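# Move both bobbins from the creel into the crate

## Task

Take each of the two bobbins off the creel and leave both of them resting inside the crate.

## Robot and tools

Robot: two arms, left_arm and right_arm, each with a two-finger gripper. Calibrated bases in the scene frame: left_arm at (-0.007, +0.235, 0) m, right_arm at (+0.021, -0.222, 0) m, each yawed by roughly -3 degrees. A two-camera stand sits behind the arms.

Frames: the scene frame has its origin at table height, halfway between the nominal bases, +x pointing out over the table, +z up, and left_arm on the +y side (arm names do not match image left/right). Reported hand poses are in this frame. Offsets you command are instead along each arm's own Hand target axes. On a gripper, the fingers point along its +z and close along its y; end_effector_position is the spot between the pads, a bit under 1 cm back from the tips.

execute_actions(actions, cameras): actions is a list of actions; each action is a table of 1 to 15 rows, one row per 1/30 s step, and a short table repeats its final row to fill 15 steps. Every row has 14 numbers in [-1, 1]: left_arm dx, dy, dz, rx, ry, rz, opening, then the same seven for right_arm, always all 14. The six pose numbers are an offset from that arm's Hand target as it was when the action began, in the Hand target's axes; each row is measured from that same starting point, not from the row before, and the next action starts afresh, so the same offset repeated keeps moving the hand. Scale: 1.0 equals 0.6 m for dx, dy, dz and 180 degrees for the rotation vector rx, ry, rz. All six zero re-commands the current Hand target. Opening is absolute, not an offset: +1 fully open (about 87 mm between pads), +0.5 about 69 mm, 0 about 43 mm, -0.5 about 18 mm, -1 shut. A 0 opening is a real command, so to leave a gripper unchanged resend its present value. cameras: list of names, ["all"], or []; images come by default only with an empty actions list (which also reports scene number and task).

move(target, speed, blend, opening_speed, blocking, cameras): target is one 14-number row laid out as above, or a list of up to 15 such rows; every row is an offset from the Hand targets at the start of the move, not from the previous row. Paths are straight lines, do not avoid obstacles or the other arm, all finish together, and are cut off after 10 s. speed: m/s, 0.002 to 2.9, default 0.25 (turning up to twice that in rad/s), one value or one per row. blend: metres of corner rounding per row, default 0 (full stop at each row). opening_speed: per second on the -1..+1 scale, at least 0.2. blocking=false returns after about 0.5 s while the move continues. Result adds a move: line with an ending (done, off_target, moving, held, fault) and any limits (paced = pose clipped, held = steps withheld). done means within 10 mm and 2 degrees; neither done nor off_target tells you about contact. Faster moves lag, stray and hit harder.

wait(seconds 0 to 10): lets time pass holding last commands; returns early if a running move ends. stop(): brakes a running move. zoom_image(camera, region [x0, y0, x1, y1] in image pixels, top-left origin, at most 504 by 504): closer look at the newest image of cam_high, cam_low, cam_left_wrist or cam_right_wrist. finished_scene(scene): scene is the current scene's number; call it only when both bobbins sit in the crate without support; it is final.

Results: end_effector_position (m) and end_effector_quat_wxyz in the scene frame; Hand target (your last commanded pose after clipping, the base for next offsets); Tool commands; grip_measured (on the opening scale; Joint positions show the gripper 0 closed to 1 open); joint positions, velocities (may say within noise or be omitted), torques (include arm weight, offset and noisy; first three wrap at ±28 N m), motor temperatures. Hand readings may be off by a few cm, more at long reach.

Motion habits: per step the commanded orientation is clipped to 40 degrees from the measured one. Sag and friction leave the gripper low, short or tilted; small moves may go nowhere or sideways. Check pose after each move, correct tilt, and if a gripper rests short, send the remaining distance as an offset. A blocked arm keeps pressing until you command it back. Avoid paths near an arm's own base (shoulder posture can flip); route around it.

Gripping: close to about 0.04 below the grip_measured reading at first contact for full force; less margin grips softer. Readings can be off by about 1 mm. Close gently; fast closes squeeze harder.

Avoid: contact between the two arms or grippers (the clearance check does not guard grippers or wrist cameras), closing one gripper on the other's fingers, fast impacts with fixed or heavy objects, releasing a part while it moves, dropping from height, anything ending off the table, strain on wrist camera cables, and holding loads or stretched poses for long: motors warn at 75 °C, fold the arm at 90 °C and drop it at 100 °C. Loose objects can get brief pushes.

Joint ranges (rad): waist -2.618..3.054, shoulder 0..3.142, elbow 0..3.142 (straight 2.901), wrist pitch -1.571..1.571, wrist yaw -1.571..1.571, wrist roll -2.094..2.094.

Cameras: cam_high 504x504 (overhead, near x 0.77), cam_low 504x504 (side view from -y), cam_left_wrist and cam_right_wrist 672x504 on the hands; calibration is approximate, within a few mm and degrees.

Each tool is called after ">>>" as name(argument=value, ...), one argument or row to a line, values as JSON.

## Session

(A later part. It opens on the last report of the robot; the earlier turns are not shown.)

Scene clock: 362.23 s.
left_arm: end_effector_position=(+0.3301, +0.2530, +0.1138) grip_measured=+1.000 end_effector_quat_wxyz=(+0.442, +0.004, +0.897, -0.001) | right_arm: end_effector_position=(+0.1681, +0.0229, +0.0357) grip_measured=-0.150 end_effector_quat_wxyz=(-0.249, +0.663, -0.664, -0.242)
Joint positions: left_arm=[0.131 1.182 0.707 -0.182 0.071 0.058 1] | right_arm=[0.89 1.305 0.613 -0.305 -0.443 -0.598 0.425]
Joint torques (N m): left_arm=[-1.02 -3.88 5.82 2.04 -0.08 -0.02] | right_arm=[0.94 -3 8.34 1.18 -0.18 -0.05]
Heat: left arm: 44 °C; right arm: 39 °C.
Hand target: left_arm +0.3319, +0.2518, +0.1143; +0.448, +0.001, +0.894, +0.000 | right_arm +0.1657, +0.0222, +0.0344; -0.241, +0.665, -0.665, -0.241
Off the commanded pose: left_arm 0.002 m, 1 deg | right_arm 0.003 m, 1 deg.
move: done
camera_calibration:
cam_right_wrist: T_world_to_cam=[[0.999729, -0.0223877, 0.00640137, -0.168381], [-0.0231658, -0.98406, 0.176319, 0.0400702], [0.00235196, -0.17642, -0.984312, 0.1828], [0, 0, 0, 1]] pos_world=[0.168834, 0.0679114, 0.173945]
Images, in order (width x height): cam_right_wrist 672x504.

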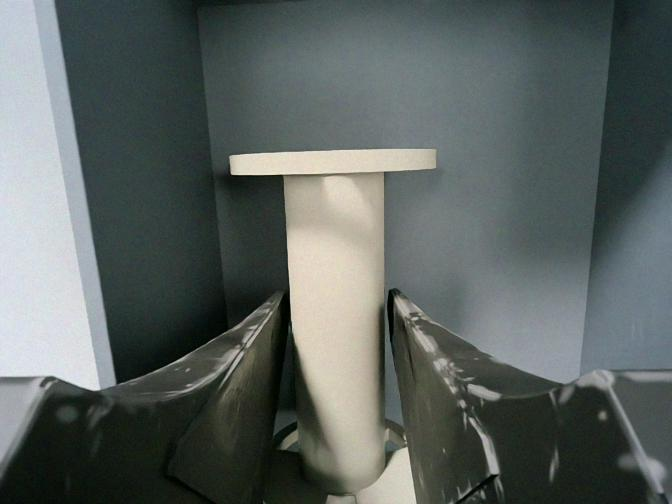

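>>> move(
  target=[
    [0,0,0,0,0,0,1,-0.064,0,-0.0768,0,0,0,-0.1],
    [0,0,0,0,0,0,1,-0.18,0,-0.21,0,0,0,0.3],
  ],
  cameras=["all"],
  speed=[0.04,0.15],
)

Scene clock: 371.07 s.
left_arm: end_effector_position=(+0.3301, +0.2530, +0.1138) grip_measured=+1.000 end_effector_quat_wxyz=(+0.442, +0.004, +0.897, -0.001) | right_arm: end_effector_position=(+0.1667, +0.0239, +0.1997) grip_measured=+0.300 end_effector_quat_wxyz=(-0.249, +0.664, -0.662, -0.243)
Joint positions: left_arm=[0.131 1.182 0.707 -0.182 0.071 0.058 1] | right_arm=[0.896 1.231 1.229 -0.992 -0.441 -0.595 0.65]
Joint torques (N m): left_arm=[-1.02 -3.88 5.85 2.04 -0.07 -0.02] | right_arm=[0.96 -2 10.06 1.14 -0.16 0]
Heat: left arm: 44 °C; right arm: 39 °C.
Hand target: left_arm +0.3319, +0.2518, +0.1143; +0.448, +0.001, +0.894, +0.000 | right_arm +0.1656, +0.0244, +0.2003; -0.241, +0.665, -0.665, -0.241
Off the commanded pose: left_arm 0.002 m, 1 deg | right_arm 0.001 m, 1 deg.
move: done
camera_calibration:
cam_left_wrist: T_world_to_cam=[[-0.00613245, -0.999642, 0.0260543, 0.246984], [-0.99969, 0.00549994, -0.0242789, 0.352462], [0.0241269, -0.0261951, -0.999366, 0.25457], [0, 0, 0, 1]] pos_world=[0.347725, 0.251625, 0.256531]
cam_right_wrist: T_world_to_cam=[[0.999789, -0.0191756, 0.00731927, -0.168252], [-0.0201615, -0.984331, 0.175175, 0.0119016], [0.00384551, -0.175286, -0.98451, 0.344129], [0, 0, 0, 1]] pos_world=[0.167133, 0.0688097, 0.337945]

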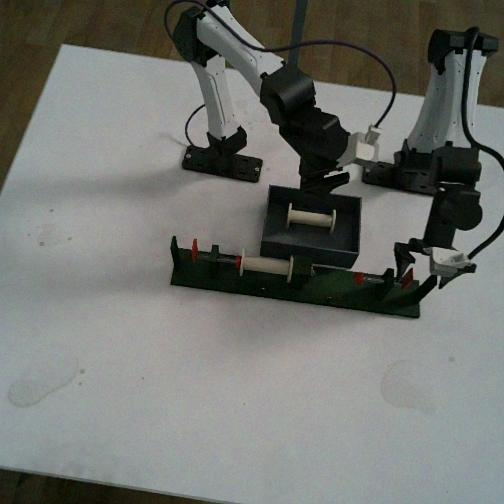

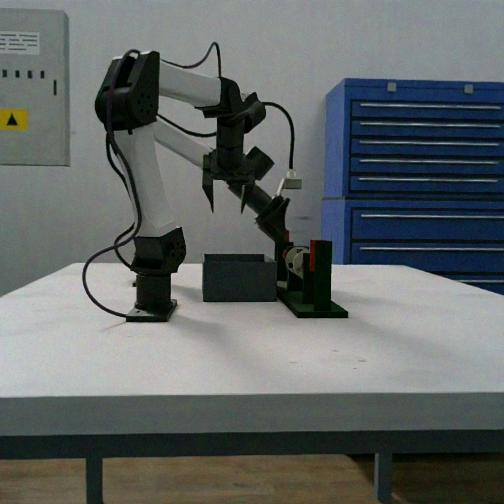

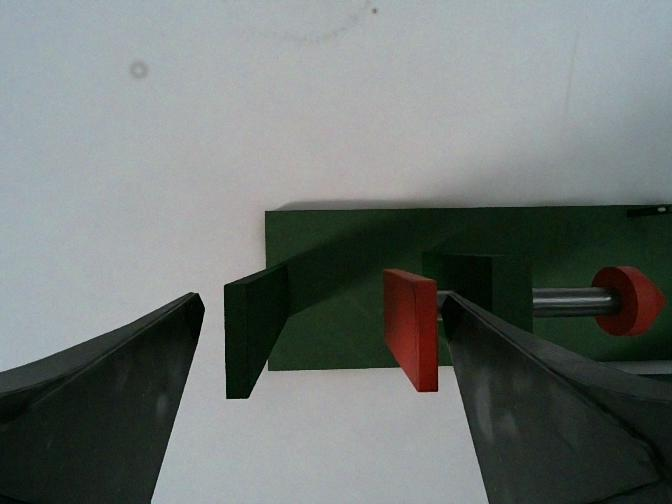

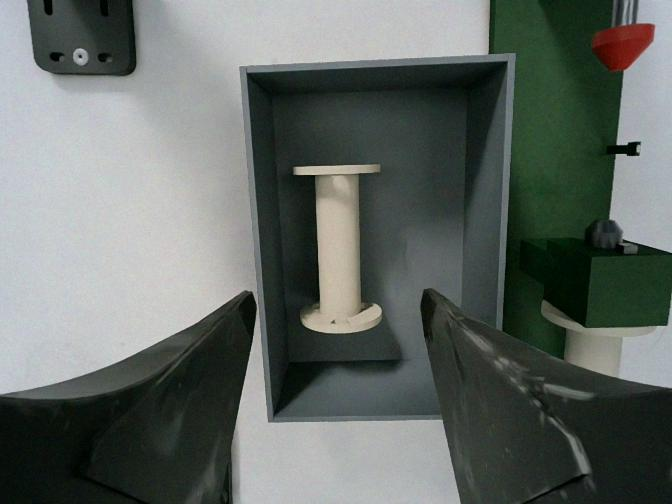

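>>> move(
  target=[0,0,-0.1667,0,0,0,1,0.4065,-0.164,-0.2628,0.3631,-0.0577,0.3446,1],
  cameras=["all"],
  speed=0.2,
)

Scene clock: 387.13 s.
left_arm: end_effector_position=(+0.2477, +0.2504, +0.1585) grip_measured=+1.000 end_effector_quat_wxyz=(+0.430, -0.005, +0.903, -0.002) | right_arm: end_effector_position=(+0.2637, -0.2607, +0.1716) grip_measured=+0.965 end_effector_quat_wxyz=(+0.454, -0.010, +0.891, +0.002)
Joint positions: left_arm=[0.156 0.818 0.746 -0.614 0.084 0.058 1] | right_arm=[-0.261 0.757 0.753 -0.651 -0.264 -0.204 0.983]
Joint torques (N m): left_arm=[0.43 -1.76 9.43 1.78 0.13 0.22] | right_arm=[-0.18 0.42 7.32 1.79 0.05 0.03]
Heat: left arm: 45 °C; right arm: 40 °C.
Hand target: left_arm +0.2518, +0.2519, +0.1743; +0.448, +0.001, +0.894, +0.000 | right_arm +0.2637, -0.2640, +0.1652; +0.447, +0.000, +0.894, +0.000
Off the commanded pose: left_arm 0.016 m, 2 deg | right_arm 0.007 m, 1 deg.
move: off_target (left_arm)
camera_calibration:
cam_left_wrist: T_world_to_cam=[[0.0102229, -0.999292, 0.0362098, 0.237023], [-0.999943, -0.0101046, 0.00344778, 0.270768], [-0.00307945, -0.036243, -0.999338, 0.310399], [0, 0, 0, 1]] pos_world=[0.269286, 0.250841, 0.300677]
cam_right_wrist: T_world_to_cam=[[0.00319645, -0.999994, -0.00123495, -0.261829], [-0.998508, -0.00312438, -0.0545108, 0.291859], [0.0545066, 0.00140735, -0.998512, 0.301391], [0, 0, 0, 1]] pos_world=[0.275833, -0.26134, 0.316529]

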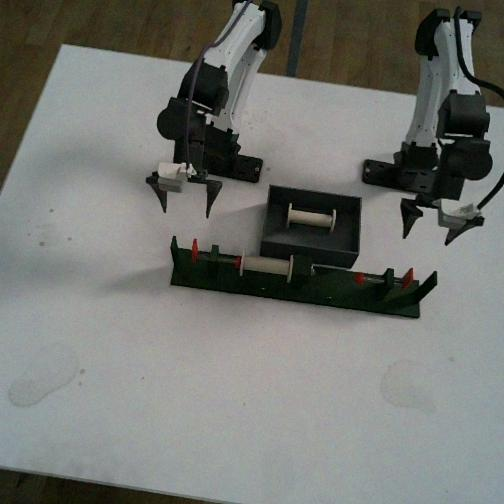

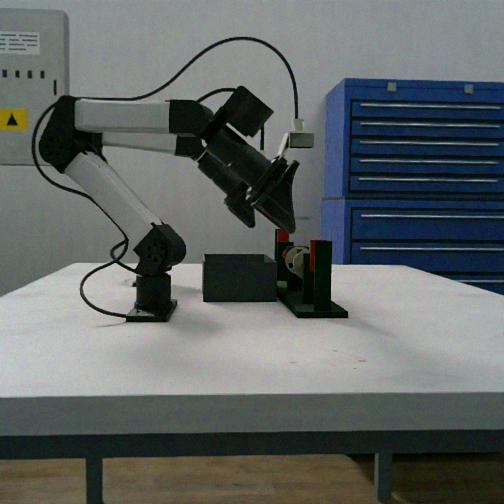

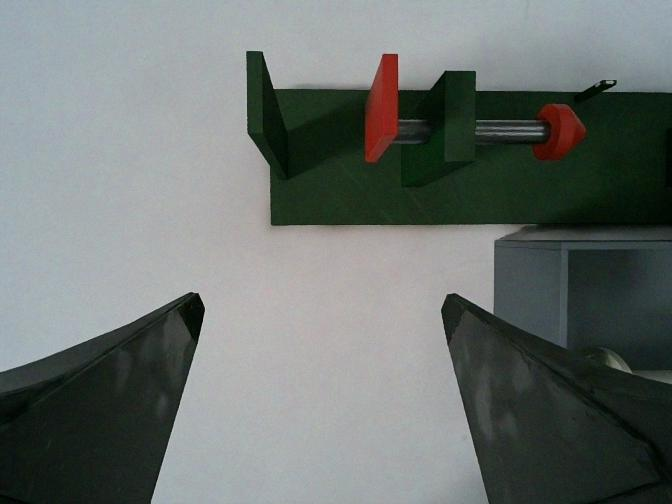

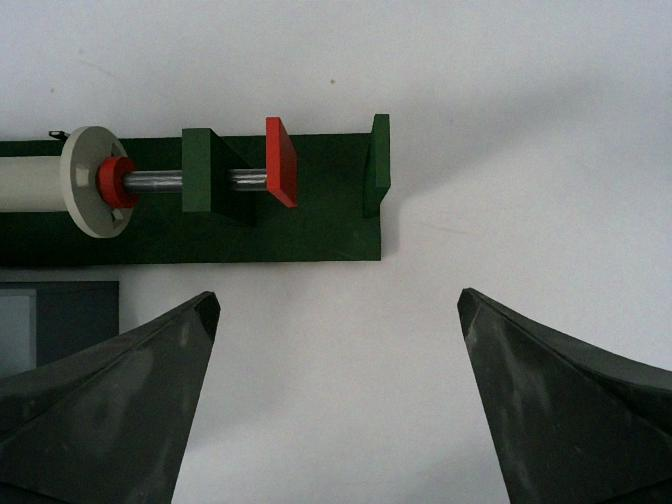

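>>> move(
  target=[
    [-0.096,-0.0867,-0.0553,0,0,0,1,0,0,0,0,0,0,1],
    [-0.1293,-0.47,0.0447,0.3631,0.0577,0.3446,1,-0.001,0.0092,0.1435,0,0,0,1],
  ],
  cameras=["all"],
  speed=0.25,
  blend=0.03,
)

Scene clock: 412.47 s.
left_arm: end_effector_position=(+0.3177, -0.0244, +0.2153) grip_measured=+1.000 end_effector_quat_wxyz=(+0.234, +0.657, +0.676, -0.237) | right_arm: end_effector_position=(+0.3339, -0.2600, +0.1221) grip_measured=+0.965 end_effector_quat_wxyz=(+0.455, -0.003, +0.891, -0.001)
Joint positions: left_arm=[-0.462 1.906 2.004 -1.29 0.578 0.917 1] | right_arm=[-0.141 1.058 0.655 -0.232 -0.157 -0.12 0.983]
Joint torques (N m): left_arm=[-0.91 -8.09 8.24 0.91 0.47 0.24] | right_arm=[0.87 -1.37 7.47 1.85 0.1 0.02]
Motor temperatures (°C): left_arm=[24 30 49 36 23 27 23] | right_arm=[22 28 39 31 22 25 26]
Heat: left arm: 49 °C; right arm: 39 °C.
Hand target: left_arm +0.3196, -0.0301, +0.2202; +0.241, +0.665, +0.665, -0.240 | right_arm +0.3330, -0.2586, +0.1141; +0.447, +0.000, +0.894, +0.000
Off the commanded pose: left_arm 0.008 m, 2 deg | right_arm 0.008 m, 1 deg.
move: done
camera_calibration:
cam_left_wrist: T_world_to_cam=[[-0.998593, -0.0337375, 0.0409041, 0.302561], [-0.0244007, 0.977313, 0.210388, 0.00733935], [-0.0470741, 0.209094, -0.976762, 0.372557], [0, 0, 0, 1]] pos_world=[0.319853, -0.0748645, 0.349979]
cam_right_wrist: T_world_to_cam=[[-0.0124923, -0.99992, -0.00178934, -0.256123], [-0.998282, 0.0125742, -0.0572199, 0.363502], [0.0572378, 0.00107146, -0.99836, 0.247092], [0, 0, 0, 1]] pos_world=[0.345535, -0.260938, 0.267028]

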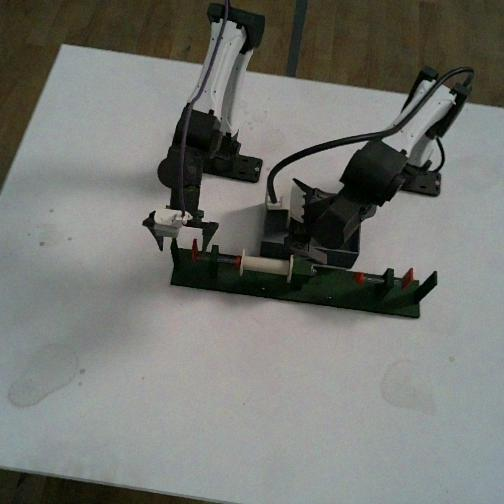

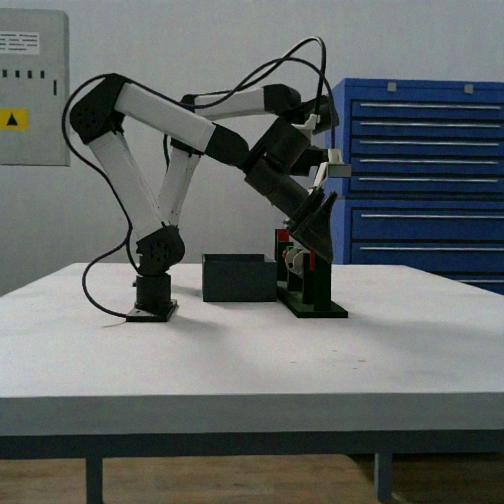

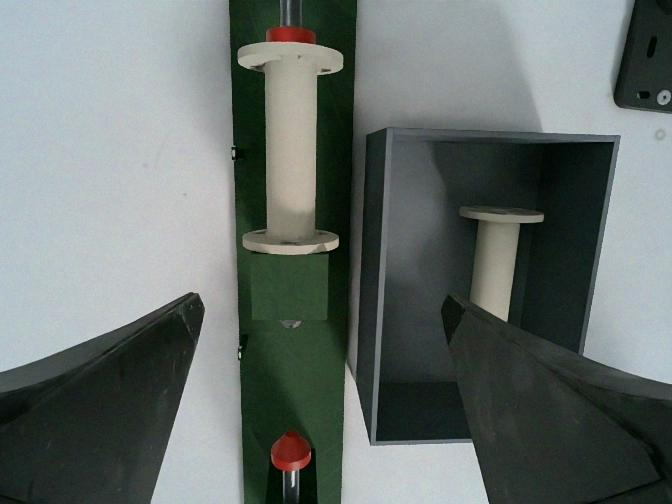

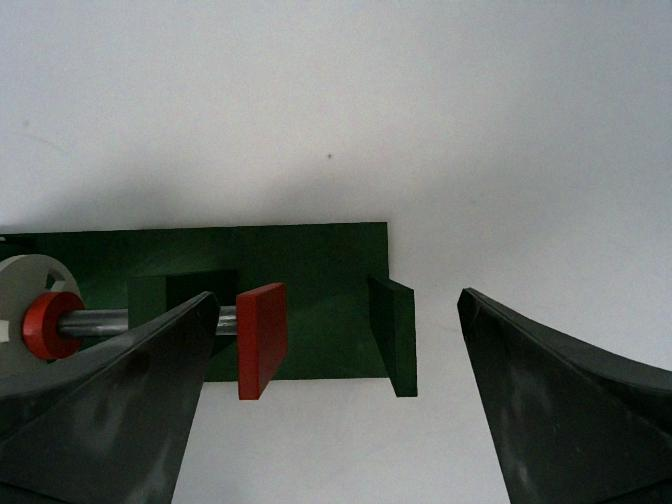

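>>> move(
  target=[0.0757,0.0273,0.143,0,0,0,0.25,0.0153,0.0067,-0.001,0,0,0,1],
  cameras=["all"],
  speed=0.12,
)

Scene clock: 425.33 s.
left_arm: end_effector_position=(+0.3361, -0.0459, +0.1280) grip_measured=+0.250 end_effector_quat_wxyz=(+0.240, +0.665, +0.666, -0.238) | right_arm: end_effector_position=(+0.3288, -0.2558, +0.1087) grip_measured=+0.965 end_effector_quat_wxyz=(+0.445, -0.002, +0.895, +0.002)
Joint positions: left_arm=[-0.484 1.944 1.7 -0.928 0.579 0.918 0.625] | right_arm=[-0.127 1.058 0.616 -0.213 -0.146 -0.11 0.983]
Joint torques (N m): left_arm=[-0.98 -9.43 5.44 1.23 0.36 0.02] | right_arm=[0.94 -3.4 7.31 1.8 0.11 0.02]
Heat: left arm: 49 °C; right arm: 40 °C.
Hand target: left_arm +0.3361, -0.0503, +0.1254; +0.242, +0.665, +0.665, -0.241 | right_arm +0.3269, -0.2545, +0.1070; +0.447, +0.000, +0.894, +0.000
Off the commanded pose: left_arm 0.005 m, 0 deg | right_arm 0.003 m, 0 deg.
move: done
camera_calibration:
cam_left_wrist: T_world_to_cam=[[-0.99961, -0.0107586, 0.0257693, 0.327205], [-0.00538883, 0.979778, 0.200016, 0.0422405], [-0.0274001, 0.199799, -0.979454, 0.285966], [0, 0, 0, 1]] pos_world=[0.335141, -0.095002, 0.26321]
cam_right_wrist: T_world_to_cam=[[-0.0122377, -0.9999, -0.00711914, -0.251608], [-0.999268, 0.0124874, -0.0361544, 0.355675], [0.0362397, 0.00667148, -0.999321, 0.24243], [0, 0, 0, 1]] pos_world=[0.34355, -0.257642, 0.253333]

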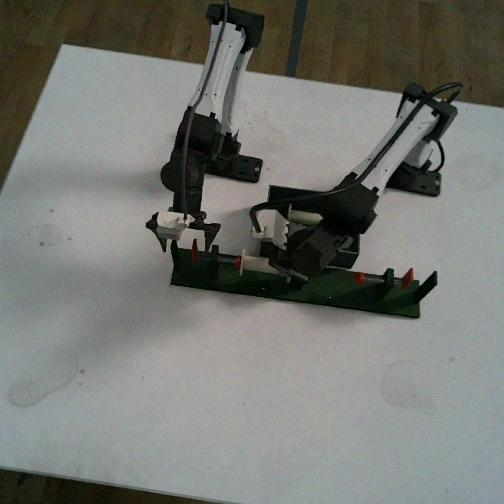

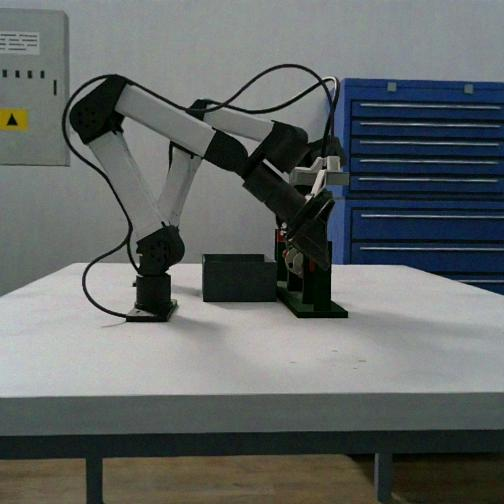

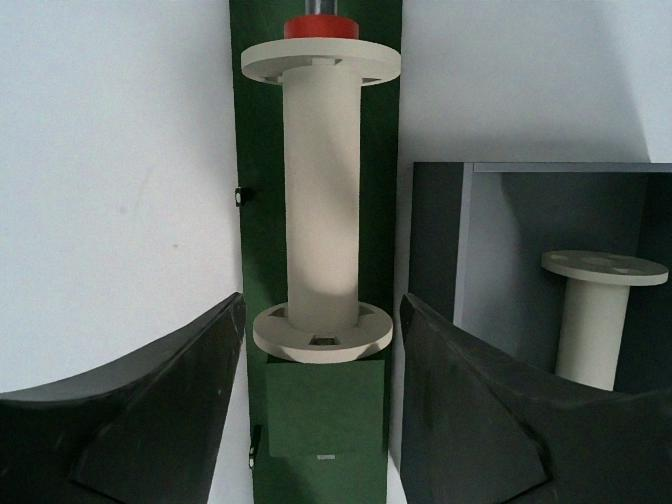

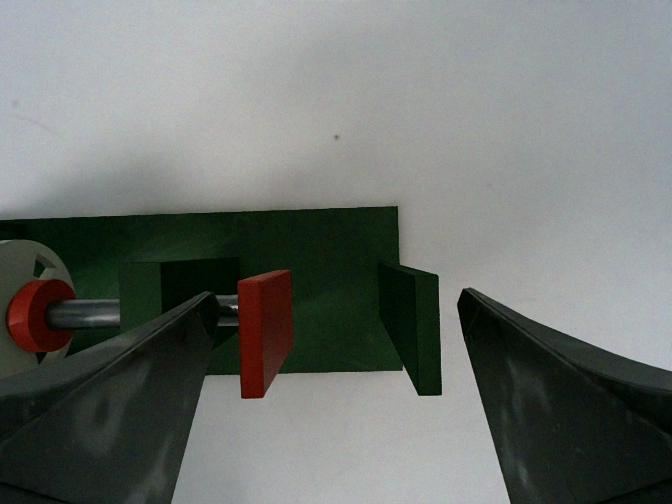

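>>> move(
  target=[0.0037,0,0.0902,0,0,0,0.25,-0.0067,0,-0.005,0,0,0,1],
  cameras=["cam_left_wrist","cam_right_wrist"],
  speed=0.08,
)

Scene clock: 435.40 s.
left_arm: end_effector_position=(+0.3358, -0.0806, +0.0873) grip_measured=+0.250 end_effector_quat_wxyz=(+0.242, +0.666, +0.663, -0.242) | right_arm: end_effector_position=(+0.3288, -0.2558, +0.1087) grip_measured=+0.965 end_effector_quat_wxyz=(+0.445, -0.002, +0.895, +0.002)
Joint positions: left_arm=[-0.553 2.018 1.634 -0.746 0.559 0.846 0.625] | right_arm=[-0.127 1.058 0.616 -0.213 -0.146 -0.11 0.983]
Joint torques (N m): left_arm=[-0.84 -9.74 5.31 1.31 0.27 0.02] | right_arm=[0.94 -3.74 8.96 1.61 0.12 0.02]
Motor temperatures (°C): left_arm=[24 35 47 33 24 26 23] | right_arm=[22 28 40 33 22 25 25]
Heat: left arm: 47 °C; right arm: 40 °C.
Hand target: left_arm +0.3362, -0.0832, +0.0824; +0.242, +0.665, +0.665, -0.241 | right_arm +0.3269, -0.2545, +0.1121; +0.447, +0.000, +0.894, +0.000
Off the commanded pose: left_arm 0.006 m, 0 deg | right_arm 0.004 m, 0 deg.
move: done
camera_calibration:
cam_left_wrist: T_world_to_cam=[[-0.999668, -0.00457076, 0.0253389, 0.328088], [0.000393868, 0.981287, 0.192548, 0.083273], [-0.0257449, 0.192494, -0.98096, 0.251965], [0, 0, 0, 1]] pos_world=[0.334433, -0.128717, 0.222821]
cam_right_wrist: T_world_to_cam=[[-0.0122377, -0.9999, -0.00711914, -0.251608], [-0.999268, 0.0124874, -0.0361544, 0.355675], [0.0362397, 0.00667148, -0.999321, 0.24243], [0, 0, 0, 1]] pos_world=[0.34355, -0.257642, 0.253333]
Images, in order (width x height): cam_left_wrist 672x504, cam_right_wrist 672x504.

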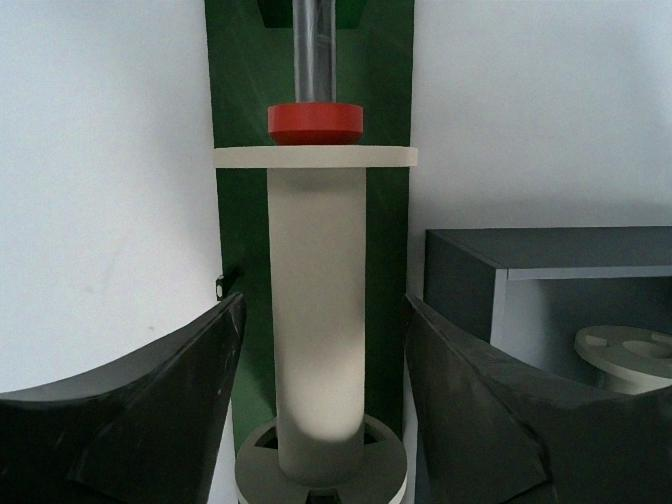

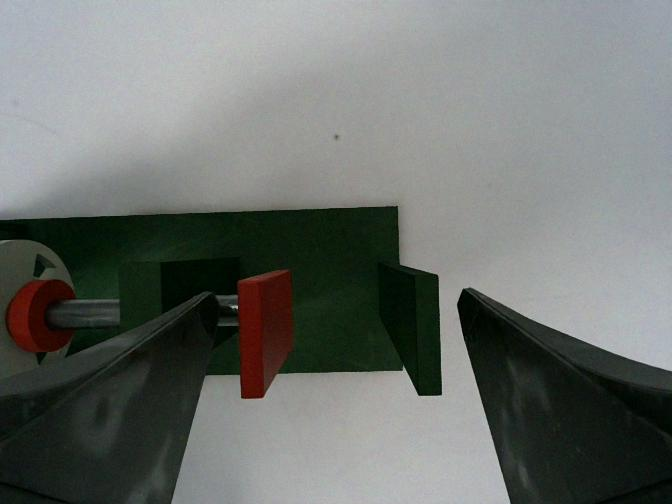

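>>> move(
  target=[0,0.001,0,0,0,0,-0.36,0,0,0,0,0,0,0.5],
  cameras=["cam_left_wrist","cam_right_wrist"],
  speed=0.05,
  opening_speed=0.35,
)

Scene clock: 440.70 s.
left_arm: end_effector_position=(+0.3364, -0.0806, +0.0873) grip_measured=-0.262 end_effector_quat_wxyz=(+0.242, +0.666, +0.663, -0.240) | right_arm: end_effector_position=(+0.3288, -0.2558, +0.1087) grip_measured=+0.500 end_effector_quat_wxyz=(+0.445, -0.002, +0.895, +0.002)
Joint positions: left_arm=[-0.553 2.018 1.634 -0.744 0.557 0.844 0.369] | right_arm=[-0.127 1.058 0.616 -0.213 -0.146 -0.109 0.75]
Joint torques (N m): left_arm=[-0.76 -9.57 5.57 1.29 0.29 0.02] | right_arm=[0.9 -3.75 8.98 1.61 0.1 0.02]
Heat: left arm: 47 °C; right arm: 40 °C.
Hand target: left_arm +0.3368, -0.0832, +0.0824; +0.242, +0.665, +0.665, -0.240 | right_arm +0.3270, -0.2545, +0.1121; +0.447, +0.000, +0.894, +0.000
Off the commanded pose: left_arm 0.006 m, 0 deg | right_arm 0.004 m, 0 deg.
move: done
camera_calibration:
cam_left_wrist: T_world_to_cam=[[-0.999699, -0.0067062, 0.023618, 0.328711], [-0.00201811, 0.981162, 0.193174, 0.0839219], [-0.0244685, 0.193068, -0.98088, 0.251607], [0, 0, 0, 1]] pos_world=[0.334938, -0.128714, 0.222822]
cam_right_wrist: T_world_to_cam=[[-0.012617, -0.999891, -0.00773212, -0.251321], [-0.999264, 0.0128885, -0.0361395, 0.355773], [0.0362352, 0.00727046, -0.999317, 0.242585], [0, 0, 0, 1]] pos_world=[0.34355, -0.257642, 0.253333]
Images, in order (width x height): cam_left_wrist 672x504, cam_right_wrist 672x504.

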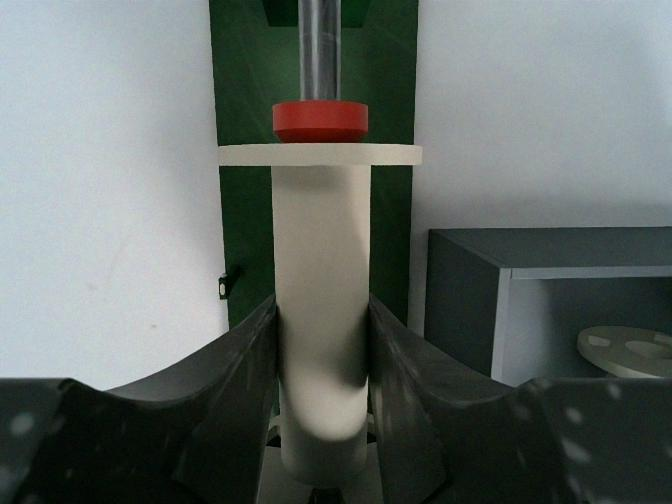

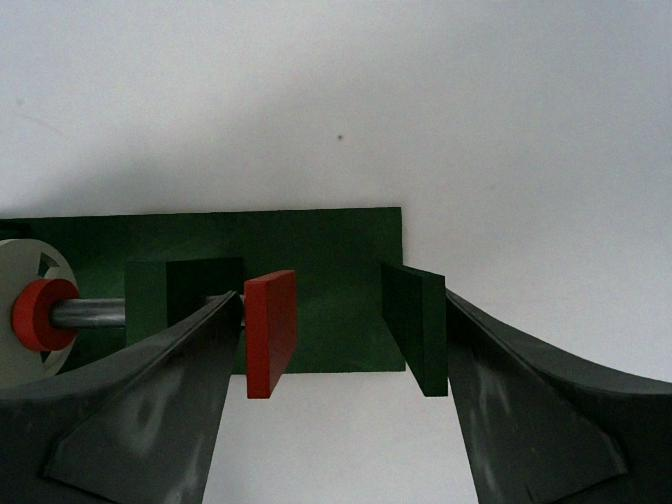

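>>> move(
  target=[0,0,0,0,0,0,-0.36,0,-0.047,0,0,0,0,-0.6],
  cameras=["cam_left_wrist","cam_right_wrist"],
  speed=0.0076,
  opening_speed=0.3,
)

Scene clock: 450.03 s.
left_arm: end_effector_position=(+0.3365, -0.0804, +0.0873) grip_measured=-0.262 end_effector_quat_wxyz=(+0.242, +0.666, +0.664, -0.240) | right_arm: end_effector_position=(+0.3273, -0.2774, +0.1089) grip_measured=-0.595 end_effector_quat_wxyz=(+0.451, -0.007, +0.892, +0.003)
Joint positions: left_arm=[-0.553 2.018 1.634 -0.744 0.556 0.844 0.369] | right_arm=[-0.241 1.069 0.616 -0.203 -0.245 -0.186 0.202]
Joint torques (N m): left_arm=[-0.77 -9.55 5.56 1.29 0.31 0.02] | right_arm=[-0.84 -1.8 10.93 1.5 -0.05 -0.11]
Heat: left arm: 47 °C; right arm: 41 °C.
Hand target: left_arm +0.3368, -0.0832, +0.0824; +0.242, +0.665, +0.665, -0.240 | right_arm +0.3270, -0.2826, +0.1120; +0.447, +0.000, +0.894, +0.000
Off the commanded pose: left_arm 0.006 m, 0 deg | right_arm 0.006 m, 1 deg.
move: done
camera_calibration:
cam_left_wrist: T_world_to_cam=[[-0.999709, -0.00722405, 0.0230093, 0.328787], [-0.00262214, 0.980985, 0.194066, 0.0839207], [-0.0239737, 0.193949, -0.980719, 0.25142], [0, 0, 0, 1]] pos_world=[0.334939, -0.128712, 0.222721]
cam_right_wrist: T_world_to_cam=[[-0.00273652, -0.999984, -0.00503494, -0.276529], [-0.998763, 0.00298306, -0.0496277, 0.353141], [0.049642, 0.00489291, -0.998755, 0.237893], [0, 0, 0, 1]] pos_world=[0.340138, -0.278742, 0.25373]
Images, in order (width x height): cam_left_wrist 672x504, cam_right_wrist 672x504.

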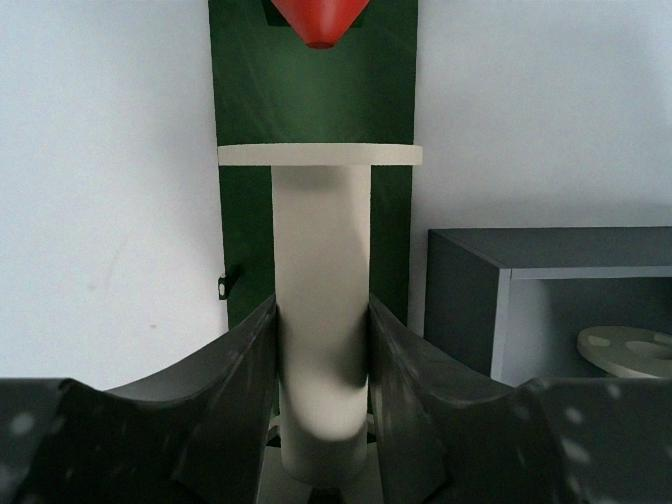

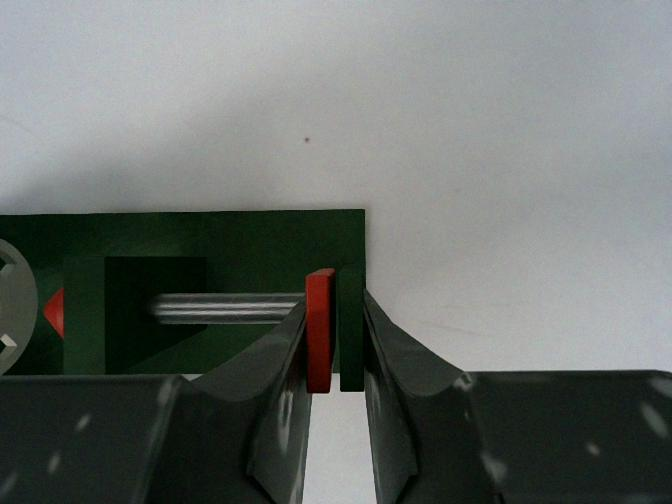

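>>> move(
  target=[-0.0282,0,0.0235,0,0,0,-0.36,0,0,0,0,0,0,-0.6],
  cameras=["cam_left_wrist","cam_right_wrist"],
  speed=0.03,
)

Scene clock: 453.87 s.
left_arm: end_effector_position=(+0.3300, -0.0973, +0.0732) grip_measured=-0.262 end_effector_quat_wxyz=(+0.227, +0.666, +0.668, -0.241) | right_arm: end_effector_position=(+0.3273, -0.2772, +0.1089) grip_measured=-0.595 end_effector_quat_wxyz=(+0.451, -0.007, +0.892, +0.003)
Joint positions: left_arm=[-0.596 2.067 1.657 -0.728 0.536 0.803 0.369] | right_arm=[-0.241 1.069 0.616 -0.203 -0.246 -0.186 0.202]
Joint torques (N m): left_arm=[-0.73 -10.37 8.98 1.15 0.31 0] | right_arm=[-0.9 -1.83 10.95 1.49 -0.06 -0.1]
Heat: left arm: 47 °C; right arm: 42 °C.
Hand target: left_arm +0.3368, -0.1053, +0.0823; +0.241, +0.665, +0.665, -0.241 | right_arm +0.3270, -0.2826, +0.1120; +0.447, +0.000, +0.894, +0.000
Off the commanded pose: left_arm 0.014 m, 2 deg | right_arm 0.006 m, 1 deg.
move: off_target (left_arm)
camera_calibration:
cam_left_wrist: T_world_to_cam=[[-0.99889, -0.00574475, 0.0467546, 0.320685], [0.00439771, 0.976829, 0.213978, 0.098983], [-0.0469005, 0.213946, -0.975719, 0.249807], [0, 0, 0, 1]] pos_world=[0.33161, -0.148292, 0.207568]
cam_right_wrist: T_world_to_cam=[[-0.0022177, -0.999983, -0.00541257, -0.27651], [-0.998759, 0.00248421, -0.0497392, 0.353028], [0.0497518, 0.00529554, -0.998748, 0.237966], [0, 0, 0, 1]] pos_world=[0.340138, -0.278642, 0.25373]
Images, in order (width x height): cam_left_wrist 672x504, cam_right_wrist 672x504.

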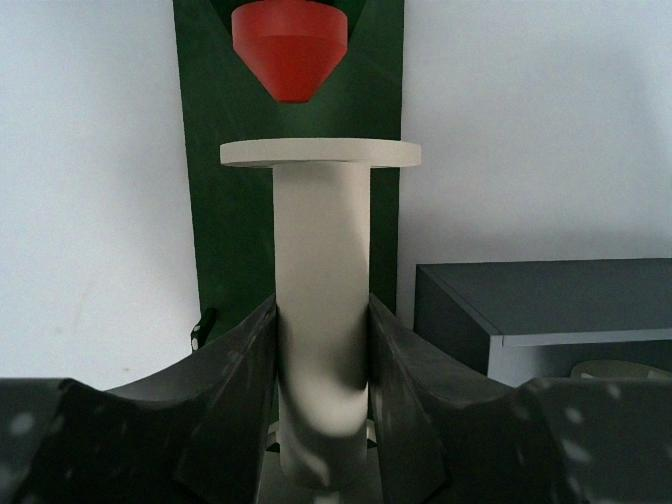

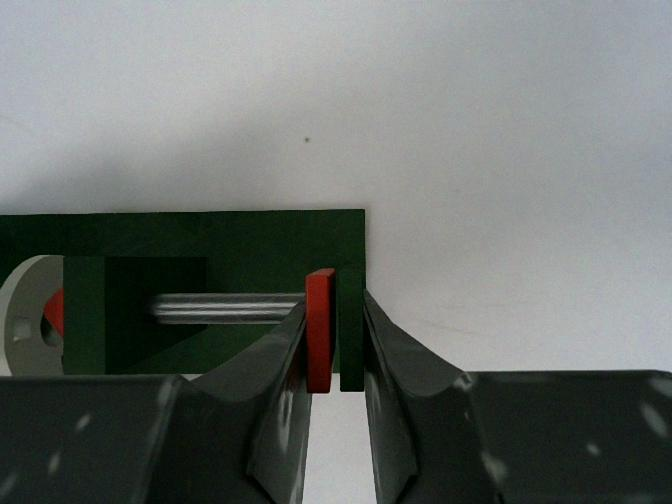

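>>> move(
  target=[-0.0085,0,-0.005,0,0,0,-0.36,0,0,0,0,0,0,-0.6],
  cameras=["cam_left_wrist","cam_right_wrist","cam_high"],
  speed=0.03,
)

>>> zoom_image(
  camera="cam_high",
  region=[160, 200, 320, 310],
)

Scene clock: 461.43 s.
left_arm: end_effector_position=(+0.3319, -0.0985, +0.0794) grip_measured=-0.262 end_effector_quat_wxyz=(+0.230, +0.665, +0.669, -0.241) | right_arm: end_effector_position=(+0.3273, -0.2772, +0.1089) grip_measured=-0.595 end_effector_quat_wxyz=(+0.451, -0.007, +0.892, +0.003)
Joint positions: left_arm=[-0.596 2.067 1.681 -0.746 0.534 0.799 0.369] | right_arm=[-0.241 1.069 0.616 -0.203 -0.246 -0.186 0.202]
Joint torques (N m): left_arm=[-1.09 -10.25 9.05 1.11 0.31 0] | right_arm=[-0.92 -1.85 10.93 1.49 -0.06 -0.11]
Heat: left arm: 47 °C; right arm: 43 °C.
Hand target: left_arm +0.3368, -0.1072, +0.0878; +0.241, +0.665, +0.665, -0.240 | right_arm +0.3270, -0.2826, +0.1120; +0.447, +0.000, +0.894, +0.000
Off the commanded pose: left_arm 0.013 m, 1 deg | right_arm 0.006 m, 1 deg.
move: off_target (left_arm)
camera_calibration:
cam_left_wrist: T_world_to_cam=[[-0.998994, -0.0100083, 0.0437197, 0.322136], [-0.00052085, 0.977308, 0.211824, 0.100653], [-0.0448476, 0.211588, -0.976329, 0.255425], [0, 0, 0, 1]] pos_world=[0.333319, -0.14919, 0.213974]
cam_right_wrist: T_world_to_cam=[[-0.0022177, -0.999983, -0.00541257, -0.27651], [-0.998759, 0.00248421, -0.0497392, 0.353028], [0.0497518, 0.00529554, -0.998748, 0.237966], [0, 0, 0, 1]] pos_world=[0.340138, -0.278642, 0.25373]
Images, in order (width x height): cam_high 504x504, cam_left_wrist 672x504, cam_right_wrist 672x504.

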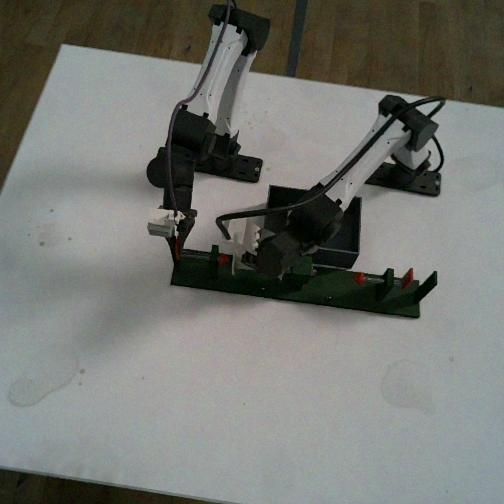

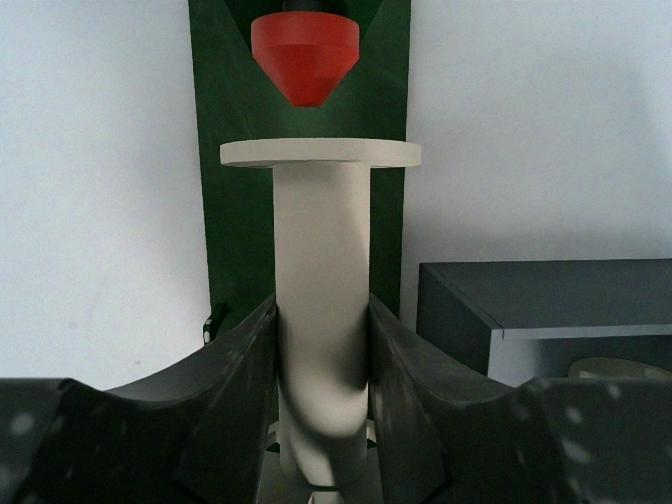

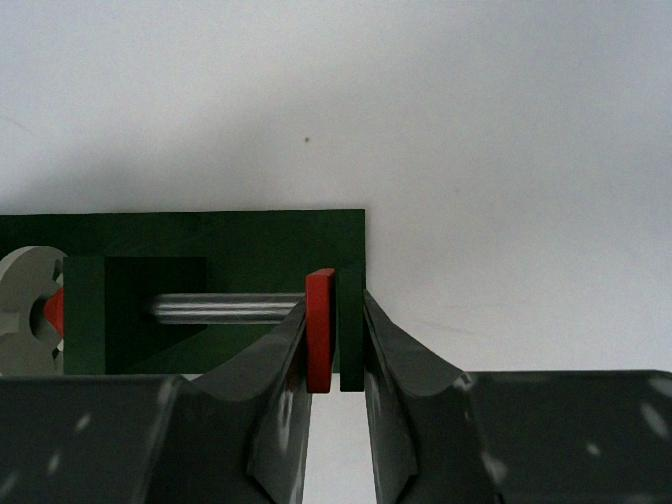

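Scaled by 3.150.

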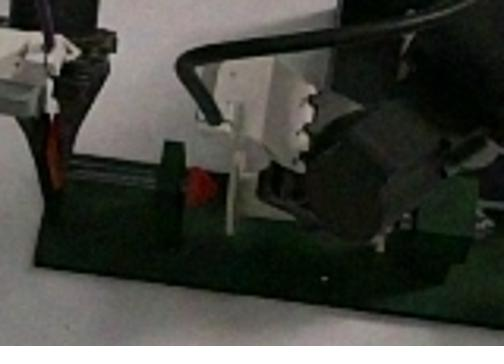

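>>> move(
  target=[-0.0427,0,-0.0512,0,0,0,-0.36,0,0,0,0,0,0,-0.6],
  cameras=["cam_left_wrist","cam_right_wrist"],
  speed=0.04,
)

Scene clock: 472.53 s.
left_arm: end_effector_position=(+0.3331, -0.0993, +0.1164) grip_measured=-0.262 end_effector_quat_wxyz=(+0.227, +0.664, +0.670, -0.241) | right_arm: end_effector_position=(+0.3273, -0.2772, +0.1089) grip_measured=-0.595 end_effector_quat_wxyz=(+0.451, -0.007, +0.892, +0.003)
Joint positions: left_arm=[-0.596 2.067 1.83 -0.9 0.534 0.798 0.369] | right_arm=[-0.241 1.069 0.616 -0.203 -0.246 -0.186 0.202]
Joint torques (N m): left_arm=[-1.1 -10.97 9.06 1.1 0.31 0] | right_arm=[-0.85 -1.88 10.96 1.49 -0.06 -0.09]
Heat: left arm: 47 °C; right arm: 44 °C.
Hand target: left_arm +0.3367, -0.1073, +0.1279; +0.241, +0.665, +0.665, -0.241 | right_arm +0.3270, -0.2826, +0.1120; +0.447, +0.000, +0.894, +0.000
Off the commanded pose: left_arm 0.014 m, 2 deg | right_arm 0.006 m, 1 deg.
move: off_target (left_arm)
camera_calibration:
cam_left_wrist: T_world_to_cam=[[-0.998777, -0.0109144, 0.0482253, 0.321069], [-0.000278261, 0.976558, 0.215252, 0.0930732], [-0.0494441, 0.214976, -0.975367, 0.293512], [0, 0, 0, 1]] pos_world=[0.335215, -0.150485, 0.250764]
cam_right_wrist: T_world_to_cam=[[-0.0022177, -0.999983, -0.00541257, -0.27651], [-0.998759, 0.00248421, -0.0497392, 0.353028], [0.0497518, 0.00529554, -0.998748, 0.237966], [0, 0, 0, 1]] pos_world=[0.340138, -0.278642, 0.25373]
Images, in order (width x height): cam_left_wrist 672x504, cam_right_wrist 672x504.

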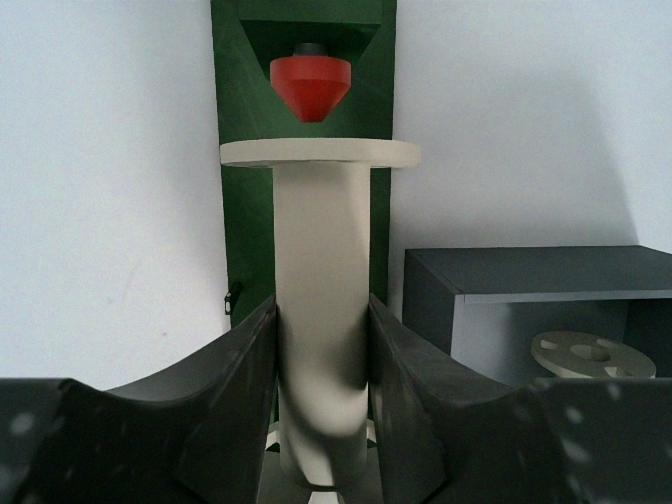

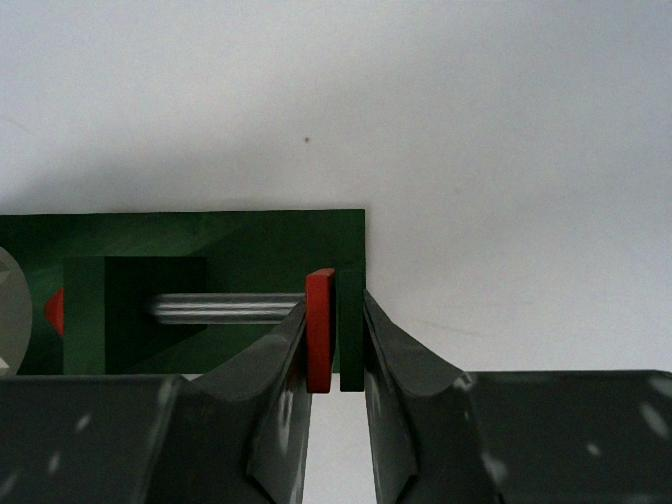

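>>> move(
  target=[
    [-0.096,0,-0.1152,0,0,0,-0.36,0,0,0,0,0,0,-0.6],
    [0.029,-0.175,-0.228,0,0,0,-0.36,0,0.049,0,0,0,0,0.5],
  ],
  cameras=["all"],
  speed=[0.1,0.04],
)

Scene clock: 499.90 s.
left_arm: end_effector_position=(+0.2322, -0.0068, +0.2124) grip_measured=-0.262 end_effector_quat_wxyz=(+0.222, +0.661, +0.676, -0.238) | right_arm: end_effector_position=(+0.3289, -0.2525, +0.1104) grip_measured=+0.500 end_effector_quat_wxyz=(+0.447, -0.004, +0.894, +0.003)
Joint positions: left_arm=[-0.555 1.579 1.608 -1.196 0.54 0.833 0.369] | right_arm=[-0.113 1.051 0.616 -0.215 -0.14 -0.104 0.75]
Joint torques (N m): left_arm=[0.42 -9.43 5.14 1.17 0.51 0.26] | right_arm=[0.39 -3.18 8.99 1.62 0.1 0.02]
Motor temperatures (°C): left_arm=[24 42 50 32 24 26 24] | right_arm=[22 27 45 31 22 25 26]
Heat: left arm: 50 °C; right arm: 45 °C.
Hand target: left_arm +0.2315, -0.0062, +0.2217; +0.241, +0.665, +0.665, -0.241 | right_arm +0.3270, -0.2533, +0.1120; +0.447, +0.000, +0.894, +0.000
Off the commanded pose: left_arm 0.009 m, 3 deg | right_arm 0.003 m, 1 deg.
move: off_target (left_arm); target 2's new opening was sent with right_arm's hand 0.021 m and 4 deg from that target
camera_calibration:
cam_left_wrist: T_world_to_cam=[[-0.99823, -0.0224974, 0.0550532, 0.215003], [-0.00938473, 0.973679, 0.227729, -0.0184275], [-0.0587275, 0.226809, -0.972167, 0.363909], [0, 0, 0, 1]] pos_world=[0.235821, -0.0597583, 0.34614]
cam_right_wrist: T_world_to_cam=[[-0.00760099, -0.999945, -0.00719834, -0.249785], [-0.999139, 0.00788811, -0.0407368, 0.355145], [0.0407914, 0.0068825, -0.999144, 0.242571], [0, 0, 0, 1]] pos_world=[0.343046, -0.254243, 0.255032]

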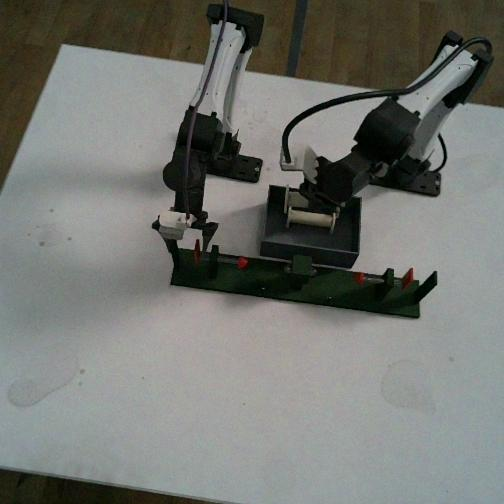

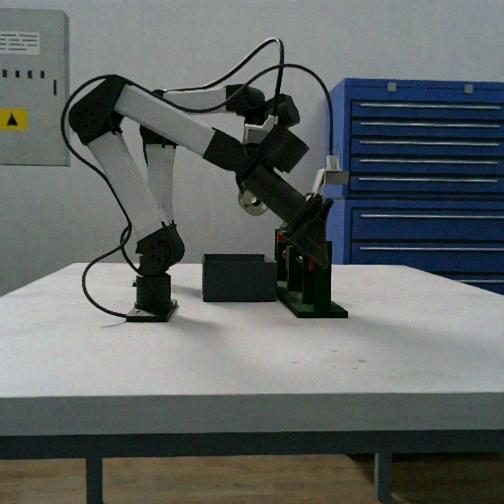

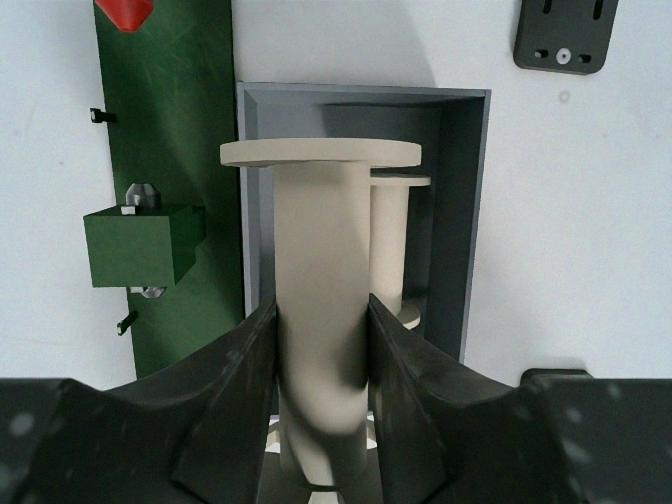

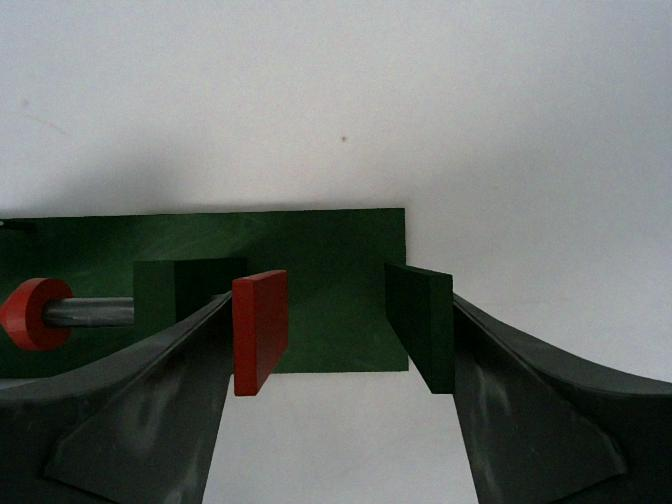

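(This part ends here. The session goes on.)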